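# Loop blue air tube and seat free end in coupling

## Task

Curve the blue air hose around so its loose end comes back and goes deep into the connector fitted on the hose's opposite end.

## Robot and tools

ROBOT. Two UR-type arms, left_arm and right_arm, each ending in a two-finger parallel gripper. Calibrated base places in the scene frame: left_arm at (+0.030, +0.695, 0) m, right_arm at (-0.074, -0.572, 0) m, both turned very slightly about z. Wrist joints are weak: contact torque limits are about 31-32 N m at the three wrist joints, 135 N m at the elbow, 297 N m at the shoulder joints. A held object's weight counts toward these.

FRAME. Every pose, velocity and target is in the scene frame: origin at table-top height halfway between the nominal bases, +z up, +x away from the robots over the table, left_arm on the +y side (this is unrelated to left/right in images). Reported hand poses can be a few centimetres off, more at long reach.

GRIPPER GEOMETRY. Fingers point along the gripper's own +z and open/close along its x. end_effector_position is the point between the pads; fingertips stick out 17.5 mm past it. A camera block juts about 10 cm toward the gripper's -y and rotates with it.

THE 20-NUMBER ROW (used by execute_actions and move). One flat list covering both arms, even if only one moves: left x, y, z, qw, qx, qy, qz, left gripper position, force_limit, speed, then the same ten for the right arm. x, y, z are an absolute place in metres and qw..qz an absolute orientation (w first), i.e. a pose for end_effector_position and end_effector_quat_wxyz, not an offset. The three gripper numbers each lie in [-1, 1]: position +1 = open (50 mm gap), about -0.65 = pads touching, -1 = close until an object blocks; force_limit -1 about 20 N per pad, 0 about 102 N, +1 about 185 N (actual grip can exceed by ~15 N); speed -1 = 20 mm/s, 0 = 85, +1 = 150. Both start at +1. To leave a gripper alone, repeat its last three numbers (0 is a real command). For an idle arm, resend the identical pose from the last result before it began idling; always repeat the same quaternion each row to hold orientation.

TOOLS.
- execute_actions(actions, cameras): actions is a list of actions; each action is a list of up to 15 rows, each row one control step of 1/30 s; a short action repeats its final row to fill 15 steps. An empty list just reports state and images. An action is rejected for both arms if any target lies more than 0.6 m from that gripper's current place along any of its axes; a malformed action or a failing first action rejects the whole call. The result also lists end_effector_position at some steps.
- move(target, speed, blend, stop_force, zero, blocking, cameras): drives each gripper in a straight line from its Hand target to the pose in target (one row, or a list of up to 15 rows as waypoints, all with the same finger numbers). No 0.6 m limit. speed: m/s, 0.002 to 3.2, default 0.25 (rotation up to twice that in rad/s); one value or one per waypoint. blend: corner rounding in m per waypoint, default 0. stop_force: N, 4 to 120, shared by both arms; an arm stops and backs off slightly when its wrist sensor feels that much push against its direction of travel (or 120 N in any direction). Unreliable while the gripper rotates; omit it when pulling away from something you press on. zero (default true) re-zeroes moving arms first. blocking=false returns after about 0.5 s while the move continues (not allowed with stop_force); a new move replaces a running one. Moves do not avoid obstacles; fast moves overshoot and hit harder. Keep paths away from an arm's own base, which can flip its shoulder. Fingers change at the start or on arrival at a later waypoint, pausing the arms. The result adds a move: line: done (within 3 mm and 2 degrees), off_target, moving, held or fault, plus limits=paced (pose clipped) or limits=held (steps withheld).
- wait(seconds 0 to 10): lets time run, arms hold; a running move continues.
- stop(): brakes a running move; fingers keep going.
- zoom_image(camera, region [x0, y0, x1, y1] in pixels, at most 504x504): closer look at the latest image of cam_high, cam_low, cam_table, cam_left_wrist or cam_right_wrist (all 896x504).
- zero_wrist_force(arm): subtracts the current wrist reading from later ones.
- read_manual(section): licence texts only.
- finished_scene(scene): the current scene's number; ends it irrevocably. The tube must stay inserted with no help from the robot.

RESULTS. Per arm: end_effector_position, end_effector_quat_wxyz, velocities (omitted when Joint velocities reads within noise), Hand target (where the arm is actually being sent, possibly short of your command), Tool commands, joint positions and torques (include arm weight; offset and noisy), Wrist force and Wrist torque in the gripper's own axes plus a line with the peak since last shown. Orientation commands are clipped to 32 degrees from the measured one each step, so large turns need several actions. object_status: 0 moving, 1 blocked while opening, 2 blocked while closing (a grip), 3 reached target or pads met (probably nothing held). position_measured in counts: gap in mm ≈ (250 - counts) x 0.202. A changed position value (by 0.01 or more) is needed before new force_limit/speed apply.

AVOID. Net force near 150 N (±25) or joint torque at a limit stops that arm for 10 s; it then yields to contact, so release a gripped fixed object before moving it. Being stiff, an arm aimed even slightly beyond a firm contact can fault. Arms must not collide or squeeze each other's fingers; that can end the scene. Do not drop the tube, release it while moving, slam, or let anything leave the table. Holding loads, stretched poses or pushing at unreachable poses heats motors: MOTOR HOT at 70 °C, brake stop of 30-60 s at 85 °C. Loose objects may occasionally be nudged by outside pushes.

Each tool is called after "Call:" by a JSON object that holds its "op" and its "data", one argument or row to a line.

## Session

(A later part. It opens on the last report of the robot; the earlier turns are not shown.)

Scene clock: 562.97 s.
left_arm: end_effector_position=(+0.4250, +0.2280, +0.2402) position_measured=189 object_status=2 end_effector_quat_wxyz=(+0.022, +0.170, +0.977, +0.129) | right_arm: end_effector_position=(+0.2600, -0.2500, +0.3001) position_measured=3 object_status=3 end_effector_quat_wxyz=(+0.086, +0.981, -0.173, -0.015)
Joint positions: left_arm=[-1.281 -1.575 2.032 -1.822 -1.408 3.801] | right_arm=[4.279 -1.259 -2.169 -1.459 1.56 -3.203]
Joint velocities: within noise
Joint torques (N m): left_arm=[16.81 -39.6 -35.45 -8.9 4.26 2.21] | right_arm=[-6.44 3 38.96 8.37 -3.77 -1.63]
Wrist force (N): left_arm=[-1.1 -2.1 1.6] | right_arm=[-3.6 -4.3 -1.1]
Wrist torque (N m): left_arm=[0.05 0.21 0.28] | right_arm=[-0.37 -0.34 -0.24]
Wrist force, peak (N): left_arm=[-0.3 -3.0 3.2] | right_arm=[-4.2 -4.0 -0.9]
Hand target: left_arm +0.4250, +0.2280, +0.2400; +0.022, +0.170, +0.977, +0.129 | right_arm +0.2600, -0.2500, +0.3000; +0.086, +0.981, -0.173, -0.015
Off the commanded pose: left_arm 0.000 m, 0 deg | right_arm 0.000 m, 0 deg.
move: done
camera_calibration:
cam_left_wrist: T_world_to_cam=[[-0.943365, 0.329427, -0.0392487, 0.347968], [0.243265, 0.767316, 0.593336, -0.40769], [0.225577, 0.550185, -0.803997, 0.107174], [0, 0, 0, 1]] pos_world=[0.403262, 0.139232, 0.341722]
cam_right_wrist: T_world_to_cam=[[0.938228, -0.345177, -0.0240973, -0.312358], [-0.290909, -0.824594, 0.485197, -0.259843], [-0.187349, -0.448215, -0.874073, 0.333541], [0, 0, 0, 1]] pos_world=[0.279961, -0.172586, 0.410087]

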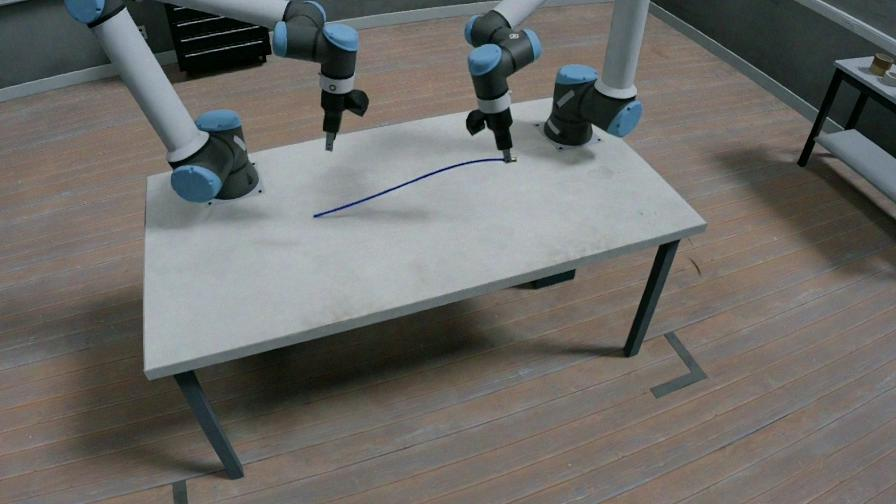

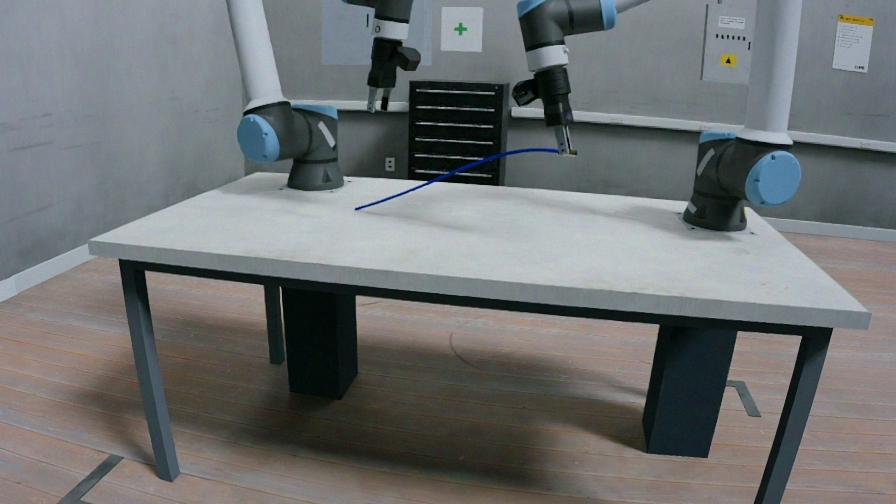

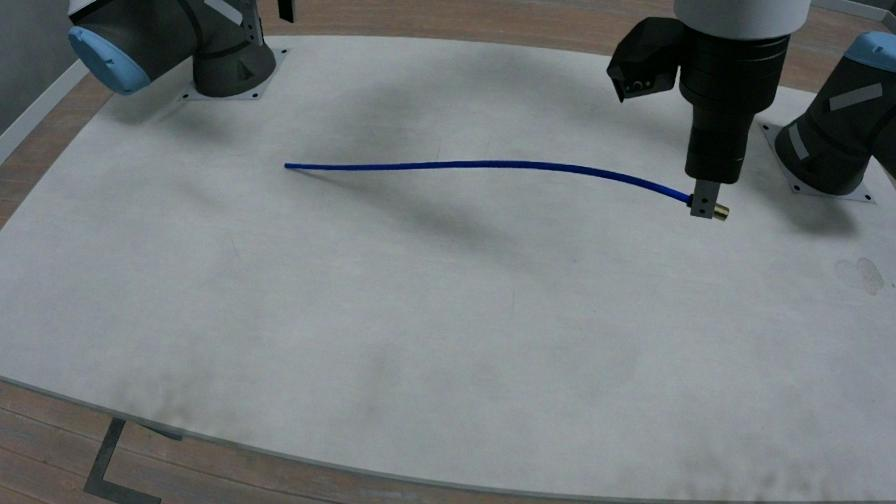

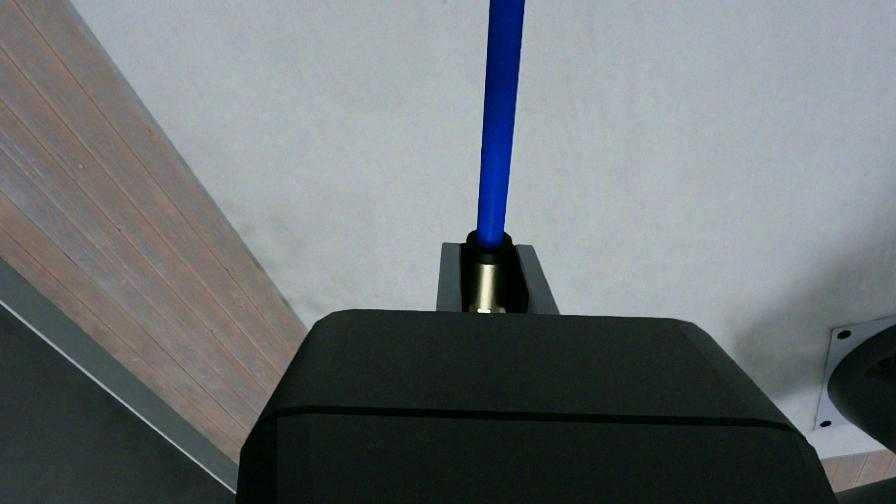

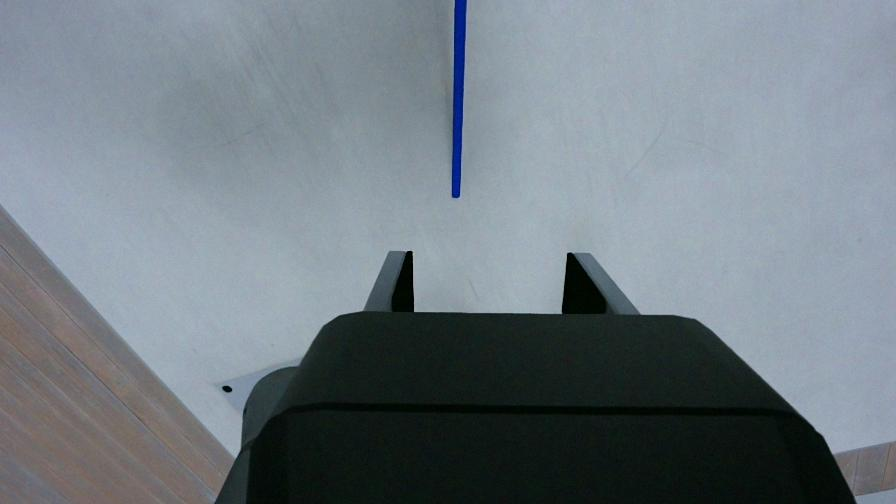

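Call:
{"op": "move", "data": {
  "target": [
    [0.425,0.228,0.24,0.0223,0.1696,0.9768,0.1286,-1,0,-0.7,0.2465,-0.269,0.09,0.0858,0.9811,-0.1730,-0.0151,1,-0.3,-0.7],
    [0.425,0.228,0.24,0.0223,0.1696,0.9768,0.1286,-1,0,-0.7,0.2465,-0.269,0.039,0.0858,0.9811,-0.1730,-0.0151,1,-0.3,-0.7],
    [0.425,0.228,0.24,0.0223,0.1696,0.9768,0.1286,-1,0,-0.7,0.2465,-0.269,0.039,0.0858,0.9811,-0.1730,-0.0151,-1,0.1,-0.7]
  ],
  "speed": [0.2,0.08,0.08],
  "cameras": ["cam_low","cam_table","cam_right_wrist"]
}}

Call:
{"op": "zoom_image", "data": {
  "camera": "cam_low",
  "region": [330, 160, 420, 230]
}}

Scene clock: 575.17 s.
left_arm: end_effector_position=(+0.4250, +0.2280, +0.2400) position_measured=189 object_status=2 end_effector_quat_wxyz=(+0.022, +0.170, +0.977, +0.129) | right_arm: end_effector_position=(+0.2465, -0.2690, +0.0390) position_measured=219 object_status=2 end_effector_quat_wxyz=(+0.086, +0.981, -0.173, -0.015)
Joint positions: left_arm=[-1.281 -1.574 2.032 -1.823 -1.408 3.801] | right_arm=[4.289 -1.547 -2.506 -0.834 1.562 -3.193]
Joint velocities: within noise
Joint torques (N m): left_arm=[13.35 -35.41 -46.41 -8.68 3.14 2.14] | right_arm=[-16.67 9.32 25.72 8.1 0.26 -1.22]
Wrist force (N): left_arm=[-0.6 -2.5 1.7] | right_arm=[-3.4 -4.1 -0.9]
Wrist torque (N m): left_arm=[-0.01 0.13 0.29] | right_arm=[-0.34 -0.39 -0.26]
Wrist force, peak (N): left_arm=[-0.7 -2.6 2.3] | right_arm=[-3.4 -4.1 -3.1]
Hand target: left_arm +0.4250, +0.2280, +0.2400; +0.022, +0.170, +0.977, +0.129 | right_arm +0.2465, -0.2690, +0.0390; +0.086, +0.981, -0.173, -0.015
Off the commanded pose: left_arm 0.000 m, 0 deg | right_arm 0.000 m, 0 deg.
move: done
camera_calibration:
cam_right_wrist: T_world_to_cam=[[0.938183, -0.345297, -0.0241326, -0.312548], [-0.290993, -0.824549, 0.485224, -0.152726], [-0.187445, -0.448207, -0.874057, 0.0942996], [0, 0, 0, 1]] pos_world=[0.266461, -0.191586, 0.148987]
Images, in order (width x height): cam_low 896x504, cam_table 896x504, cam_right_wrist 896x504.

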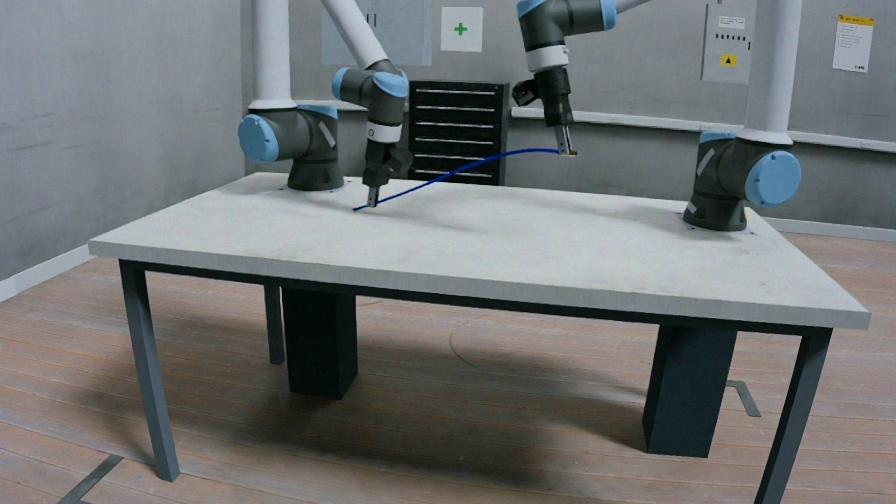

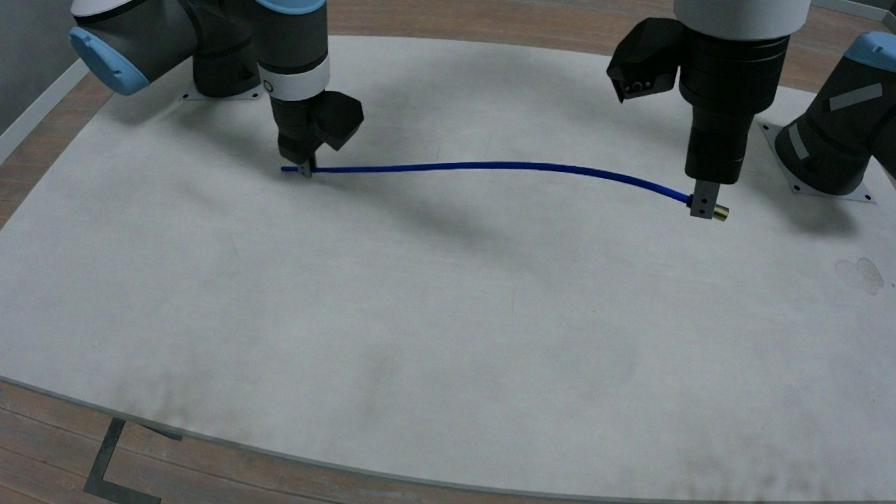

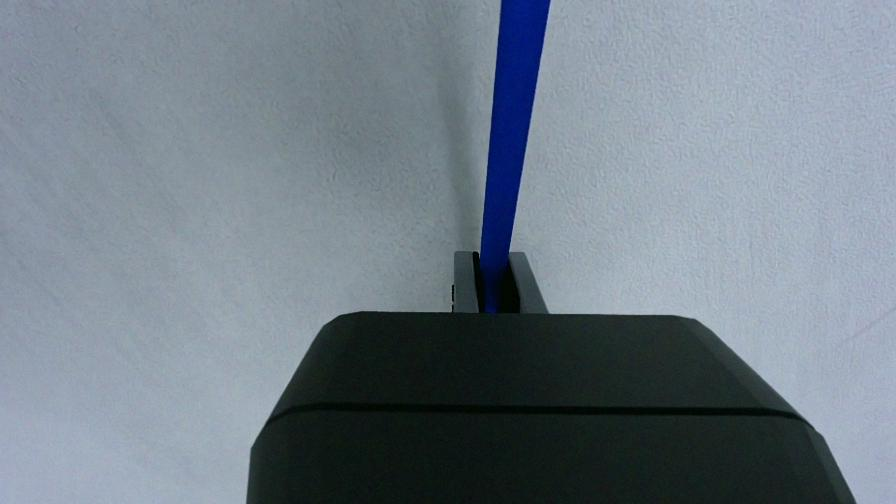

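Scaled by 5.600.

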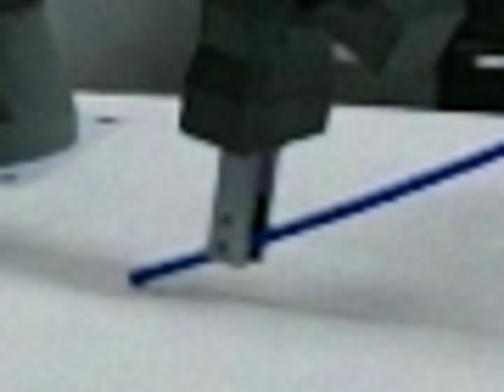

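Call:
{"op": "move", "data": {
  "target": [
    [0.425,0.247,0.23,-0.0148,-0.1122,0.9850,0.1297,-1,0,-0.7,0.265,-0.277,0.09,0.1592,0.9032,-0.3926,-0.0692,-1,0.1,-0.7],
    [0.4085,0.222,0.22,-0.0520,-0.3953,0.9092,0.1197,-1,0,-0.7,0.3015,-0.242,0.15,0.1945,0.7800,-0.5771,-0.1439,-1,0.1,-0.7],
    [0.397,0.170,0.215,-0.0839,-0.6373,0.7594,0.1,-1,0,-0.7,0.333,-0.19,0.205,0.1986,0.6114,-0.7285,-0.2367,-1,0.1,-0.7]
  ],
  "speed": 0.16,
  "blend": [0.02,0.02,0],
  "cameras": ["cam_table"]
}}

Call:
{"op": "move", "data": {
  "target": [
    [0.387,0.113,0.215,-0.1095,-0.8315,0.5399,0.0711,-1,0,-0.7,0.363,-0.123,0.205,0.1403,0.4318,-0.8474,-0.2753,-1,0.1,-0.7],
    [0.383,0.065,0.215,-0.1251,-0.9506,0.2816,0.0371,-1,0,-0.7,0.377,-0.065,0.205,0.0721,0.2220,-0.9248,-0.3005,-1,0.1,-0.7],
    [0.38,0.055,0.215,-0.1305,-0.9914,0,0,-1,0,-0.7,0.377,-0.055,0.206,0,0,-0.9511,-0.3090,-1,0.1,-0.7]
  ],
  "speed": 0.14,
  "blend": [0.02,0.008,0],
  "cameras": ["cam_high","cam_low","cam_table"]
}}

Call:
{"op": "zoom_image", "data": {
  "camera": "cam_table",
  "region": [430, 145, 550, 195]
}}

Call:
{"op": "zoom_image", "data": {
  "camera": "cam_low",
  "region": [435, 135, 505, 175]
}}

Call:
{"op": "zoom_image", "data": {
  "camera": "cam_high",
  "region": [400, 160, 460, 190]
}}

Scene clock: 594.83 s.
left_arm: end_effector_position=(+0.3970, +0.1700, +0.2150) position_measured=189 object_status=2 end_effector_quat_wxyz=(-0.084, -0.637, +0.760, +0.100) | right_arm: end_effector_position=(+0.3330, -0.1900, +0.2050) position_measured=219 object_status=2 end_effector_quat_wxyz=(-0.199, -0.612, +0.728, +0.237)
Joint positions: left_arm=[-1.182 -1.479 1.994 -1.934 -1.785 2.194] | right_arm=[3.934 -1.665 -2.049 -1.378 2.084 -2.254]
Joint velocities: within noise
Joint torques (N m): left_arm=[-15.21 -42.95 -35.11 -9.38 -4.49 -2.49] | right_arm=[-18.36 32.46 45.65 7.41 5.79 2.15]
Wrist force (N): left_arm=[-0.4 -2.1 2.2] | right_arm=[-3.7 -3.4 0.3]
Wrist torque (N m): left_arm=[0.11 0.18 0.41] | right_arm=[-0.04 -0.11 -0.58]
Wrist force, peak (N): left_arm=[3.3 -11.4 3.1] | right_arm=[-7.8 -11.4 -5.7]
Hand target: left_arm +0.3970, +0.1700, +0.2150; -0.084, -0.637, +0.759, +0.100 | right_arm +0.3330, -0.1900, +0.2050; -0.199, -0.611, +0.729, +0.237
Off the commanded pose: left_arm 0.000 m, 0 deg | right_arm 0.000 m, 0 deg.
move: done
Images, in order (width x height): cam_table 896x504.

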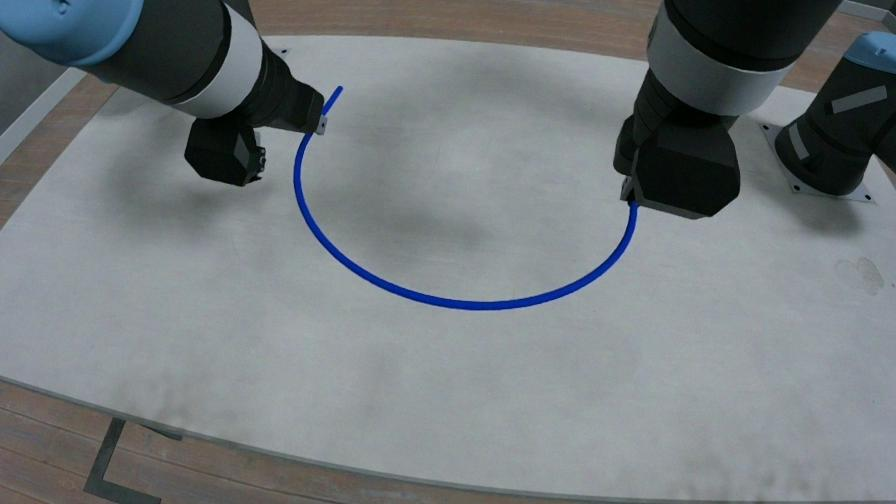

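Scene clock: 601.73 s.
left_arm: end_effector_position=(+0.3800, +0.0550, +0.2150) position_measured=189 object_status=2 end_effector_quat_wxyz=(+0.131, +0.991, +0.000, +0.000) | right_arm: end_effector_position=(+0.3770, -0.0550, +0.2060) position_measured=219 object_status=2 end_effector_quat_wxyz=(+0.000, +0.000, +0.951, +0.309)
Joint positions: left_arm=[-1.325 -1.475 2.089 -2.436 -1.645 0.28] | right_arm=[4.088 -1.649 -2.307 -0.217 1.91 -0.508]
Joint velocities: within noise
Joint torques (N m): left_arm=[-13.58 -60.32 -32.7 -9.88 3.38 -2.41] | right_arm=[18.96 56.82 29.48 10.21 -3.2 2.18]
Wrist force (N): left_arm=[-1.6 -2.2 2.3] | right_arm=[-3.0 -3.2 -0.1]
Wrist torque (N m): left_arm=[-0.16 0.41 0.24] | right_arm=[-0.26 -0.16 -0.52]
Wrist force, peak (N): left_arm=[-1.5 -2.0 2.7] | right_arm=[-3.9 -4.0 0.3]
Hand target: left_arm +0.3800, +0.0550, +0.2150; +0.131, +0.991, +0.000, +0.000 | right_arm +0.3770, -0.0550, +0.2060; +0.000, +0.000, +0.951, +0.309
Off the commanded pose: left_arm 0.000 m, 0 deg | right_arm 0.000 m, 0 deg.
move: done
Images, in order (width x height): cam_high 896x504, cam_low 896x504, cam_table 896x504.

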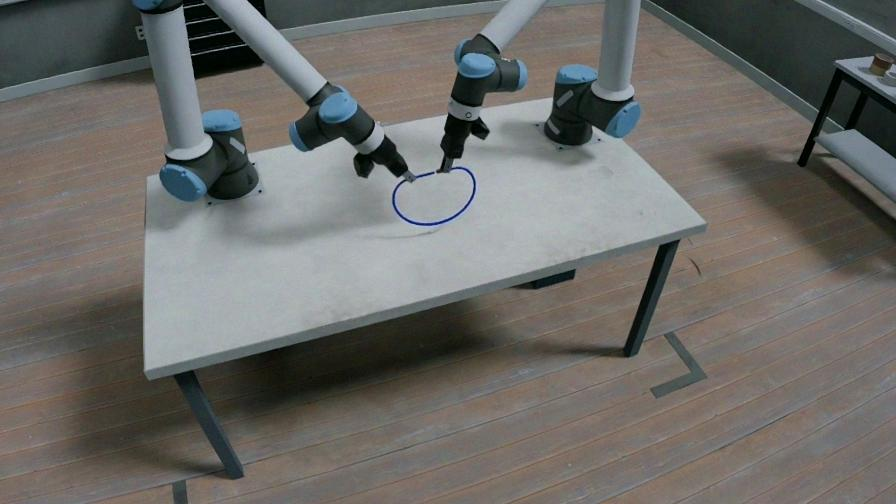

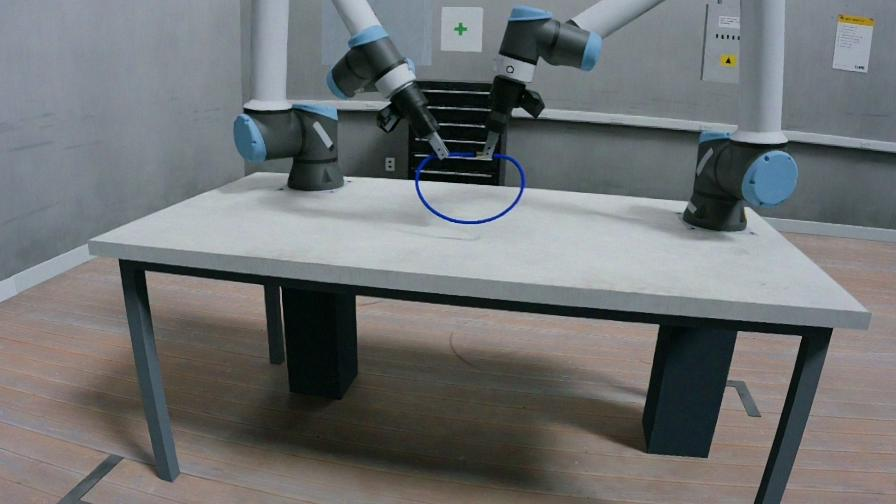

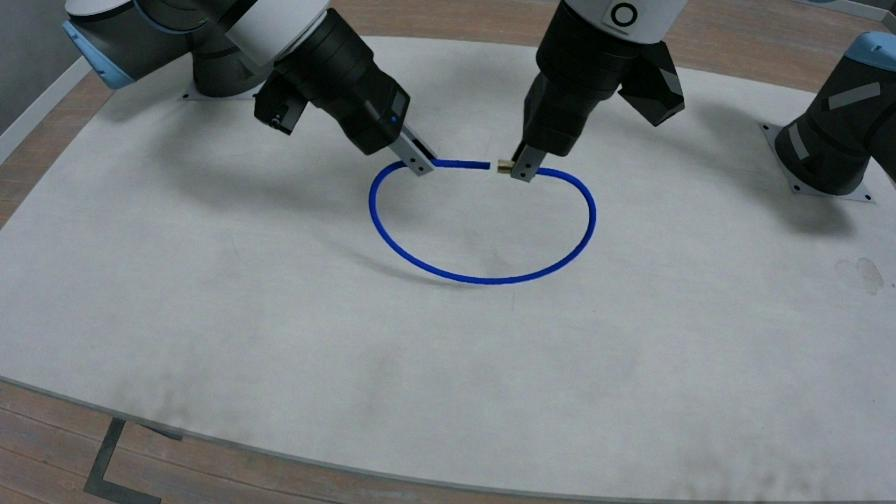

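Scaled by 4.200.

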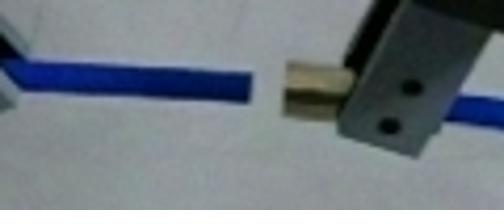

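Scaled by 7.200.

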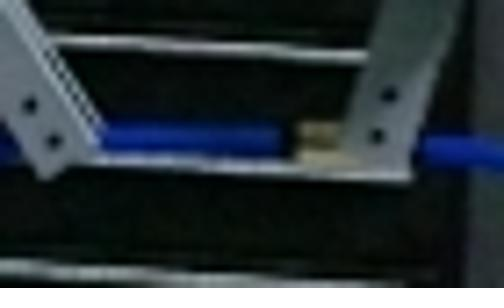

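Scaled by 8.400.

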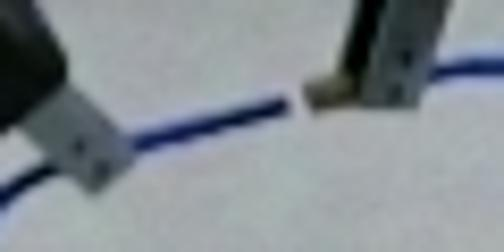

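Call:
{"op": "move", "data": {
  "target": [0.38,0.055,0.215,-0.1305,-0.9914,0,0,-1,0,-0.7,0.3770,-0.034,0.2062,0,0,-0.9511,-0.3090,-1,0.1,-0.7],
  "speed": 0.012,
  "stop_force": 12,
  "cameras": ["cam_table"]
}}

Call:
{"op": "move", "data": {
  "target": [0.38,0.055,0.215,-0.1305,-0.9914,0,0,-1,0,-0.7,0.3770,-0.028,0.2062,0,0,-0.9511,-0.3090,-1,0.1,-0.7],
  "speed": 0.012,
  "stop_force": 40,
  "cameras": ["cam_table"]
}}

Call:
{"op": "zoom_image", "data": {
  "camera": "cam_table",
  "region": [430, 145, 550, 195]
}}

Scene clock: 614.20 s.
left_arm: end_effector_position=(+0.3800, +0.0550, +0.2150) position_measured=189 object_status=2 end_effector_quat_wxyz=(+0.131, +0.991, +0.000, +0.000) | right_arm: end_effector_position=(+0.3770, -0.0340, +0.2062) position_measured=219 object_status=2 end_effector_quat_wxyz=(+0.000, +0.000, +0.951, +0.309)
Joint positions: left_arm=[-1.325 -1.475 2.089 -2.436 -1.645 0.279] | right_arm=[4.109 -1.671 -2.283 -0.213 1.899 -0.488]
Joint velocities: within noise
Joint torques (N m): left_arm=[-14.45 -61.08 -41.56 -8.93 1.84 -2.45] | right_arm=[19.17 24.1 42.63 10.25 -3.01 2.02]
Wrist force (N): left_arm=[-1.0 -5.0 1.6] | right_arm=[-2.7 -5.7 -2.4]
Wrist torque (N m): left_arm=[0.01 0.36 0.19] | right_arm=[-0.25 -0.17 -0.50]
Wrist force, peak (N): left_arm=[-1.2 -5.9 2.0] | right_arm=[-3.0 -6.3 -2.4]
Hand target: left_arm +0.3800, +0.0550, +0.2150; +0.131, +0.991, +0.000, +0.000 | right_arm +0.3770, -0.0340, +0.2062; +0.000, +0.000, +0.951, +0.309
Off the commanded pose: left_arm 0.000 m, 0 deg | right_arm 0.000 m, 0 deg.
move: done
Images, in order (width x height): cam_table 896x504.

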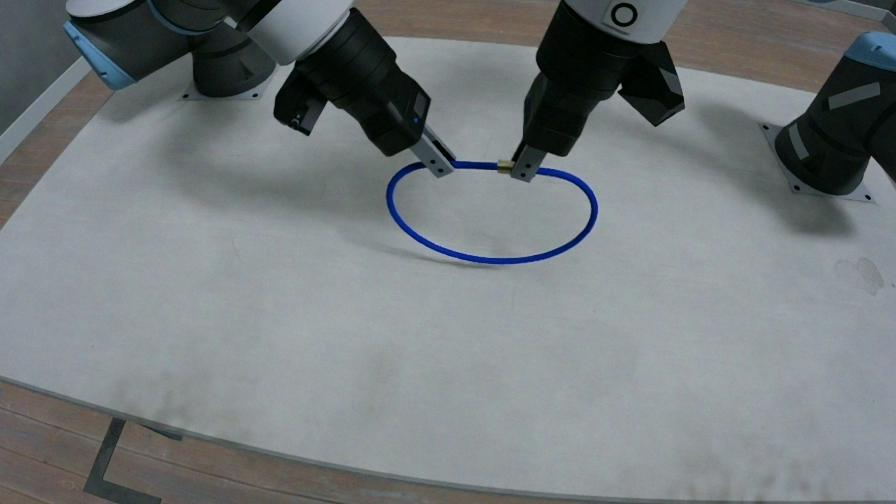

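Scene clock: 615.77 s.
left_arm: end_effector_position=(+0.3800, +0.0550, +0.2150) position_measured=189 object_status=2 end_effector_quat_wxyz=(+0.131, +0.991, +0.000, +0.000) | right_arm: end_effector_position=(+0.3770, -0.0280, +0.2062) position_measured=219 object_status=2 end_effector_quat_wxyz=(+0.000, +0.000, +0.951, +0.309)
Joint positions: left_arm=[-1.325 -1.475 2.089 -2.436 -1.645 0.279] | right_arm=[4.115 -1.677 -2.277 -0.211 1.896 -0.483]
Joint velocities: within noise
Joint torques (N m): left_arm=[-15.14 -59.42 -43.39 -8.77 0.22 -2.47] | right_arm=[23.47 26.94 47.29 12.18 -1.67 1.97]
Wrist force (N): left_arm=[-2.9 -16.3 -1.8] | right_arm=[-4.5 -15.6 -8.8]
Wrist torque (N m): left_arm=[0.06 0.30 0.30] | right_arm=[-0.19 -0.21 -0.42]
Wrist force, peak (N): left_arm=[-3.0 -17.2 -1.4] | right_arm=[-4.7 -15.9 -8.4]
Hand target: left_arm +0.3800, +0.0550, +0.2150; +0.131, +0.991, +0.000, +0.000 | right_arm +0.3770, -0.0280, +0.2062; +0.000, +0.000, +0.951, +0.309
Off the commanded pose: left_arm 0.000 m, 0 deg | right_arm 0.000 m, 0 deg.
move: done
Images, in order (width x height): cam_table 896x504.

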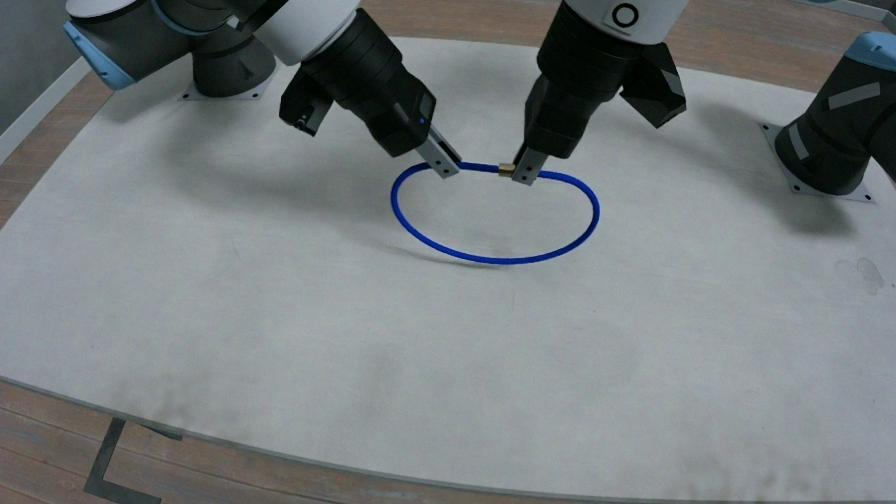

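Scaled by 4.200.

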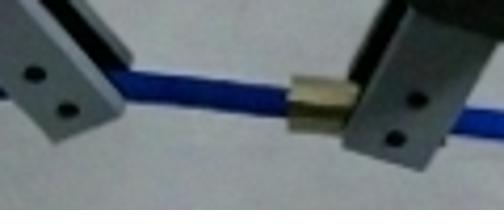

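Call:
{"op": "move", "data": {
  "target": [0.38,0.055,0.215,-0.1305,-0.9914,0,0,-1,0,-0.7,0.3770,-0.008,0.2064,0,0,-0.9511,-0.3090,-1,0.1,-0.7],
  "speed": 0.008,
  "stop_force": 95,
  "zero": false,
  "cameras": ["cam_table","cam_low"]
}}

Call:
{"op": "zoom_image", "data": {
  "camera": "cam_table",
  "region": [430, 145, 550, 195]
}}

Scene clock: 627.60 s.
left_arm: end_effector_position=(+0.3800, +0.0550, +0.2150) position_measured=189 object_status=2 end_effector_quat_wxyz=(+0.131, +0.991, +0.000, +0.000) | right_arm: end_effector_position=(+0.3770, -0.0080, +0.2064) position_measured=219 object_status=2 end_effector_quat_wxyz=(+0.000, +0.000, +0.951, +0.309)
Joint positions: left_arm=[-1.325 -1.475 2.089 -2.436 -1.645 0.279] | right_arm=[4.134 -1.698 -2.253 -0.209 1.886 -0.466]
Joint velocities: within noise
Joint torques (N m): left_arm=[-34.3 -46.25 -93.77 -31.07 -11.11 -1.54] | right_arm=[43.56 33.62 82.5 28.7 1.96 2.4]
Wrist force (N): left_arm=[7.1 -73.7 -21.5] | right_arm=[5.4 -66.7 -38.8]
Wrist torque (N m): left_arm=[0.77 0.48 0.12] | right_arm=[0.70 -0.03 -0.55]
Wrist force, peak (N): left_arm=[6.5 -79.9 -22.7] | right_arm=[4.8 -70.9 -43.9]
Hand target: left_arm +0.3800, +0.0550, +0.2150; +0.131, +0.991, +0.000, +0.000 | right_arm +0.3770, -0.0080, +0.2064; +0.000, +0.000, +0.951, +0.309
Off the commanded pose: left_arm 0.000 m, 0 deg | right_arm 0.000 m, 0 deg.
move: done
Images, in order (width x height): cam_low 896x504, cam_table 896x504.

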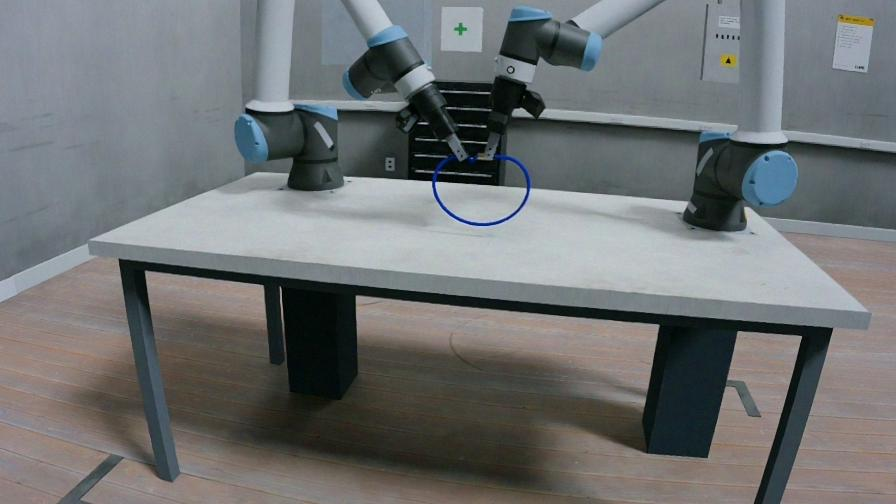

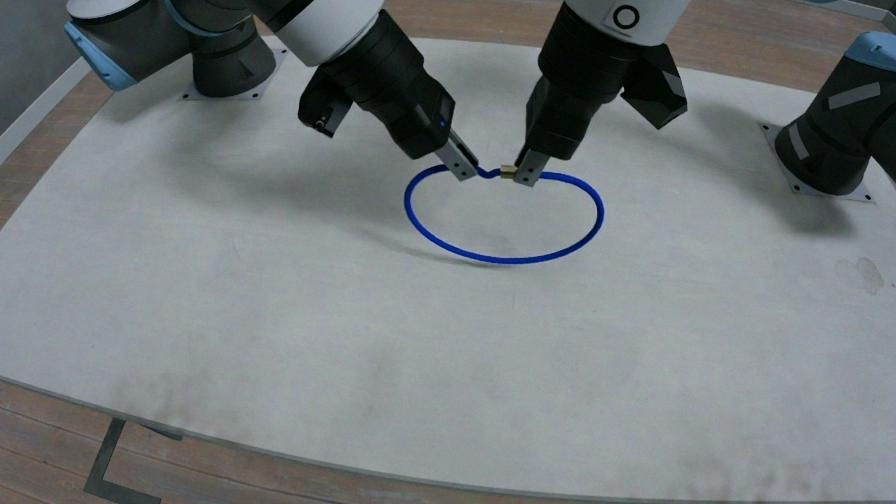

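Scaled by 4.200.

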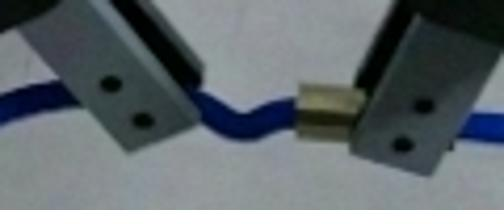

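Call:
{"op": "move", "data": {
  "target": [0.38,0.055,0.215,-0.1305,-0.9914,0,0,-1,0,-0.7,0.3770,-0.022,0.2064,0,0,-0.9511,-0.3090,-1,0.1,-0.7],
  "speed": 0.03,
  "cameras": ["cam_table","cam_low"]
}}

Call:
{"op": "zoom_image", "data": {
  "camera": "cam_table",
  "region": [430, 145, 550, 195]
}}

Call:
{"op": "zoom_image", "data": {
  "camera": "cam_low",
  "region": [435, 135, 505, 175]
}}

Scene clock: 634.73 s.
left_arm: end_effector_position=(+0.3800, +0.0550, +0.2150) position_measured=189 object_status=2 end_effector_quat_wxyz=(+0.131, +0.991, +0.000, +0.000) | right_arm: end_effector_position=(+0.3770, -0.0216, +0.2064) position_measured=219 object_status=2 end_effector_quat_wxyz=(+0.000, +0.000, +0.951, +0.309) end_effector_velocity=(+0.000, -0.004, -0.001) end_effector_angular_velocity=(-0.001, +0.001, +0.000)
Joint positions: left_arm=[-1.325 -1.475 2.089 -2.436 -1.645 0.279] | right_arm=[4.121 -1.683 -2.269 -0.211 1.893 -0.477]
Joint velocities: left_arm=[within noise] | right_arm=[-0.004 0.004 -0.005 -0.001 0.003 -0.003]
Joint torques (N m): left_arm=[-37.02 -40.66 -87.38 -27.3 -10.81 -0.39] | right_arm=[4.99 59.51 61.33 9.91 13.46 -1.79]
Wrist force (N): left_arm=[2.0 -62.3 -15.5] | right_arm=[-0.2 -54.0 -34.9]
Wrist torque (N m): left_arm=[0.43 0.40 0.19] | right_arm=[0.32 -0.13 -0.49]
Wrist force, peak (N): left_arm=[7.4 -74.1 -22.3] | right_arm=[5.5 -66.9 -39.0]
Hand target: left_arm +0.3800, +0.0550, +0.2150; +0.131, +0.991, +0.000, +0.000 | right_arm +0.3770, -0.0220, +0.2064; +0.000, +0.000, +0.951, +0.309
Off the commanded pose: left_arm 0.000 m, 0 deg | right_arm 0.000 m, 0 deg.
move: done
Images, in order (width x height): cam_low 896x504, cam_table 896x504.

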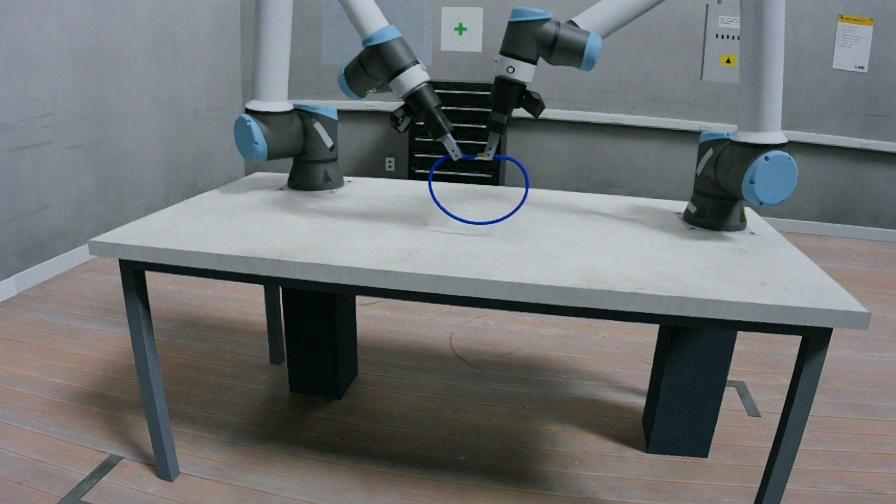

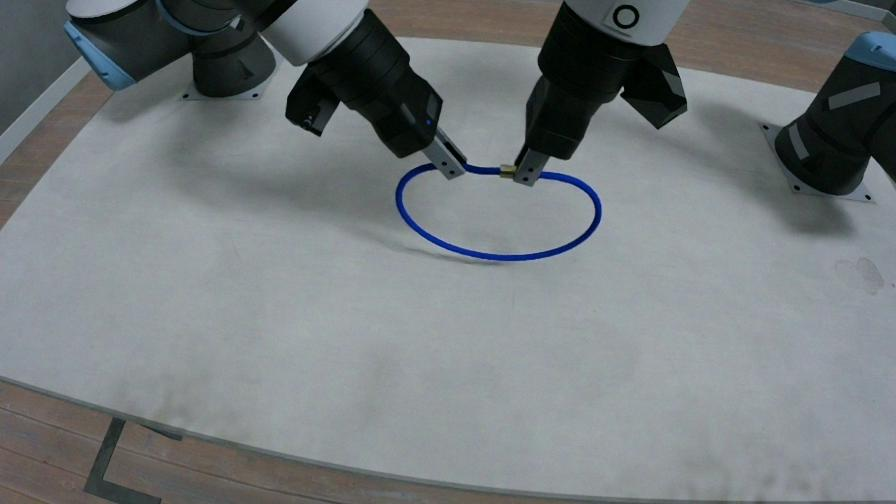

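Scaled by 4.200.

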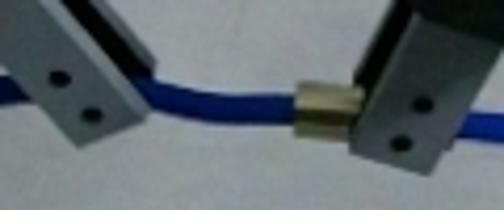

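Scaled by 7.200.

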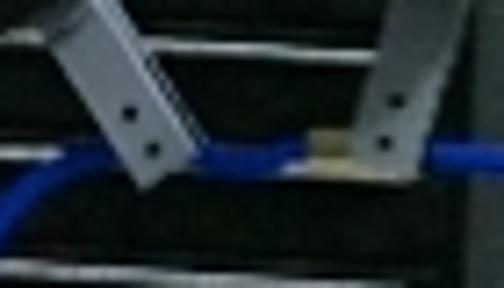

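Call:
{"op": "move", "data": {
  "target": [0.38,0.055,0.215,-0.1305,-0.9914,0,0,-1,0,-0.7,0.3770,-0.030,0.2064,0,0,-0.9511,-0.3090,-1,0.1,-0.7],
  "speed": 0.03,
  "cameras": ["cam_table"]
}}

Call:
{"op": "move", "data": {
  "target": [0.38,0.055,0.215,-0.1305,-0.9914,0,0,-1,0,-0.7,0.3770,-0.034,0.2064,0,0,-0.9511,-0.3090,-1,0.1,-0.7],
  "speed": 0.03,
  "cameras": ["cam_table"]
}}

Call:
{"op": "zoom_image", "data": {
  "camera": "cam_table",
  "region": [430, 145, 550, 195]
}}

Scene clock: 649.97 s.
left_arm: end_effector_position=(+0.3800, +0.0548, +0.2152) position_measured=189 object_status=2 end_effector_quat_wxyz=(+0.131, +0.991, +0.000, +0.000) | right_arm: end_effector_position=(+0.3770, -0.0295, +0.2065) position_measured=219 object_status=2 end_effector_quat_wxyz=(+0.000, +0.000, +0.951, +0.309)
Joint positions: left_arm=[-1.325 -1.475 2.089 -2.436 -1.645 0.279] | right_arm=[4.114 -1.675 -2.278 -0.212 1.897 -0.484]
Joint velocities: within noise
Joint torques (N m): left_arm=[-9.93 -42.81 -51.23 -9.27 -2.27 0.77] | right_arm=[-15.21 56.45 25.96 2.45 4.9 -1.88]
Wrist force (N): left_arm=[-2.9 1.3 4.4] | right_arm=[-5.1 -0.2 1.0]
Wrist torque (N m): left_arm=[-0.01 0.27 0.27] | right_arm=[-0.35 -0.18 -0.44]
Wrist force, peak (N): left_arm=[2.1 -63.2 -15.5] | right_arm=[-0.3 -55.1 -34.9]
Hand target: left_arm +0.3800, +0.0550, +0.2150; +0.131, +0.991, +0.000, +0.000 | right_arm +0.3770, -0.0300, +0.2064; +0.000, +0.000, +0.951, +0.309
Off the commanded pose: left_arm 0.000 m, 0 deg | right_arm 0.001 m, 0 deg.
move: done
Images, in order (width x height): cam_table 896x504.

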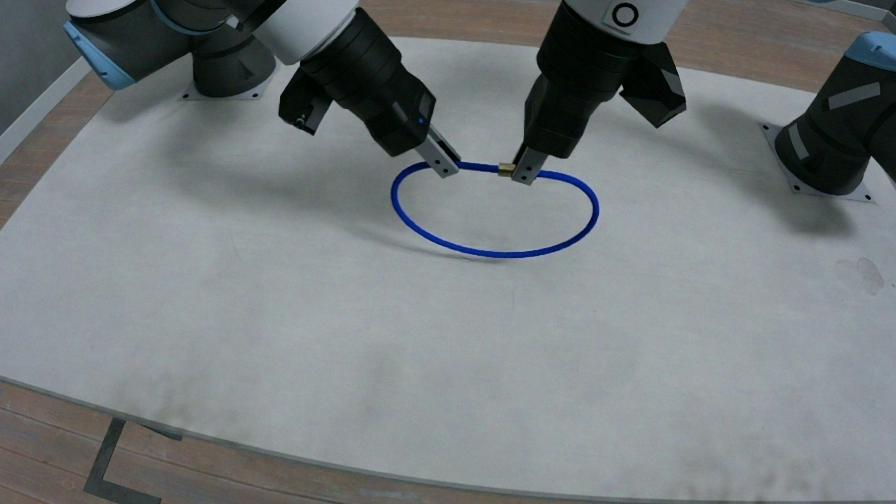

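Scene clock: 650.67 s.
left_arm: end_effector_position=(+0.3800, +0.0550, +0.2150) position_measured=189 object_status=2 end_effector_quat_wxyz=(+0.131, +0.991, +0.000, +0.000) | right_arm: end_effector_position=(+0.3770, -0.0337, +0.2064) position_measured=219 object_status=2 end_effector_quat_wxyz=(+0.000, +0.000, +0.951, +0.309) end_effector_velocity=(+0.000, -0.003, -0.001) end_effector_angular_velocity=(-0.001, -0.001, +0.001)
Joint positions: left_arm=[-1.325 -1.475 2.089 -2.436 -1.645 0.279] | right_arm=[4.11 -1.671 -2.283 -0.213 1.899 -0.488]
Joint velocities: left_arm=[within noise] | right_arm=[-0.003 0.002 -0.003 0 0.001 -0.005]
Joint torques (N m): left_arm=[-9.76 -47.21 -30.79 -2.33 -2.51 1.05] | right_arm=[-16.01 56.5 24.01 1.32 4.37 -1.53]
Wrist force (N): left_arm=[-2.7 3.1 4.4] | right_arm=[-4.2 0.9 2.6]
Wrist torque (N m): left_arm=[-0.04 0.41 0.24] | right_arm=[-0.39 -0.16 -0.46]
Wrist force, peak (N): left_arm=[-2.5 3.5 5.8] | right_arm=[-4.9 1.8 2.7]
Hand target: left_arm +0.3800, +0.0550, +0.2150; +0.131, +0.991, +0.000, +0.000 | right_arm +0.3770, -0.0340, +0.2064; +0.000, +0.000, +0.951, +0.309
Off the commanded pose: left_arm 0.000 m, 0 deg | right_arm 0.000 m, 0 deg.
move: done
Images, in order (width x height): cam_table 896x504.

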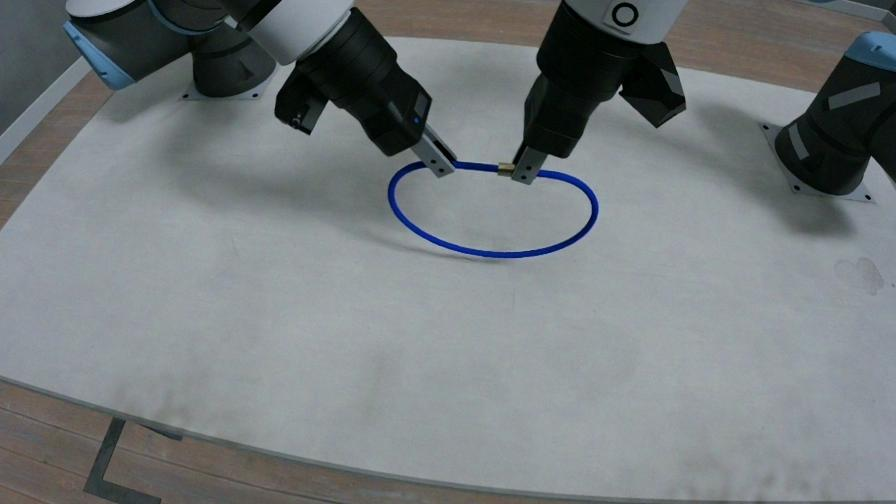

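Scaled by 4.200.

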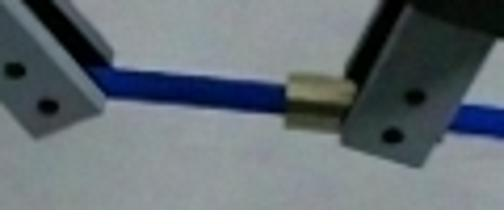

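Call:
{"op": "move", "data": {
  "target": [0.38,0.055,0.215,-0.1305,-0.9914,0,0,-1,0,-0.7,0.3770,-0.015,0.2064,0,0,-0.9511,-0.3090,-1,0.1,-0.7],
  "speed": 0.01,
  "stop_force": 60,
  "cameras": ["cam_table"]
}}

Call:
{"op": "zoom_image", "data": {
  "camera": "cam_table",
  "region": [430, 145, 550, 195]
}}

Scene clock: 677.73 s.
left_arm: end_effector_position=(+0.3800, +0.0550, +0.2150) position_measured=189 object_status=2 end_effector_quat_wxyz=(+0.130, +0.991, +0.000, +0.000) | right_arm: end_effector_position=(+0.3770, -0.0246, +0.2062) position_measured=219 object_status=2 end_effector_quat_wxyz=(+0.000, +0.000, +0.951, +0.309)
Joint positions: left_arm=[-1.325 -1.475 2.089 -2.436 -1.645 0.279] | right_arm=[4.119 -1.68 -2.272 -0.211 1.894 -0.48]
Joint velocities: within noise
Joint torques (N m): left_arm=[-7.43 -57.99 -85.34 -23.69 -2.41 1.47] | right_arm=[2.81 61.87 54.06 11.89 11.58 -1.61]
Wrist force (N): left_arm=[1.3 -49.5 -11.8] | right_arm=[-1.0 -48.1 -27.9]
Wrist torque (N m): left_arm=[0.30 0.37 0.19] | right_arm=[-0.65 -0.10 -0.47]
Wrist force, peak (N): left_arm=[1.6 -54.2 -12.7] | right_arm=[-0.6 -52.1 -29.3]
Hand target: left_arm +0.3800, +0.0550, +0.2150; +0.131, +0.991, +0.000, +0.000 | right_arm +0.3770, -0.0247, +0.2062; +0.000, +0.000, +0.951, +0.309
Off the commanded pose: left_arm 0.000 m, 0 deg | right_arm 0.010 m, 0 deg.
move: contact (right_arm)
Images, in order (width x height): cam_table 896x504.

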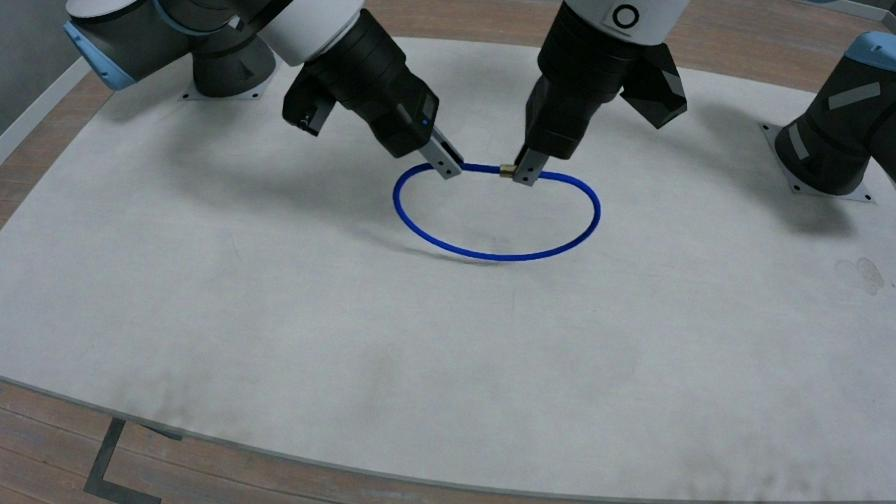

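Scaled by 4.200.

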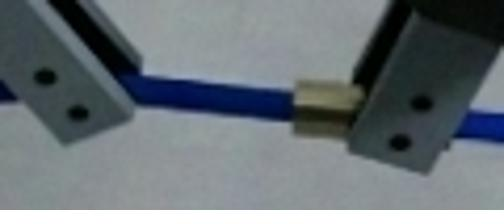

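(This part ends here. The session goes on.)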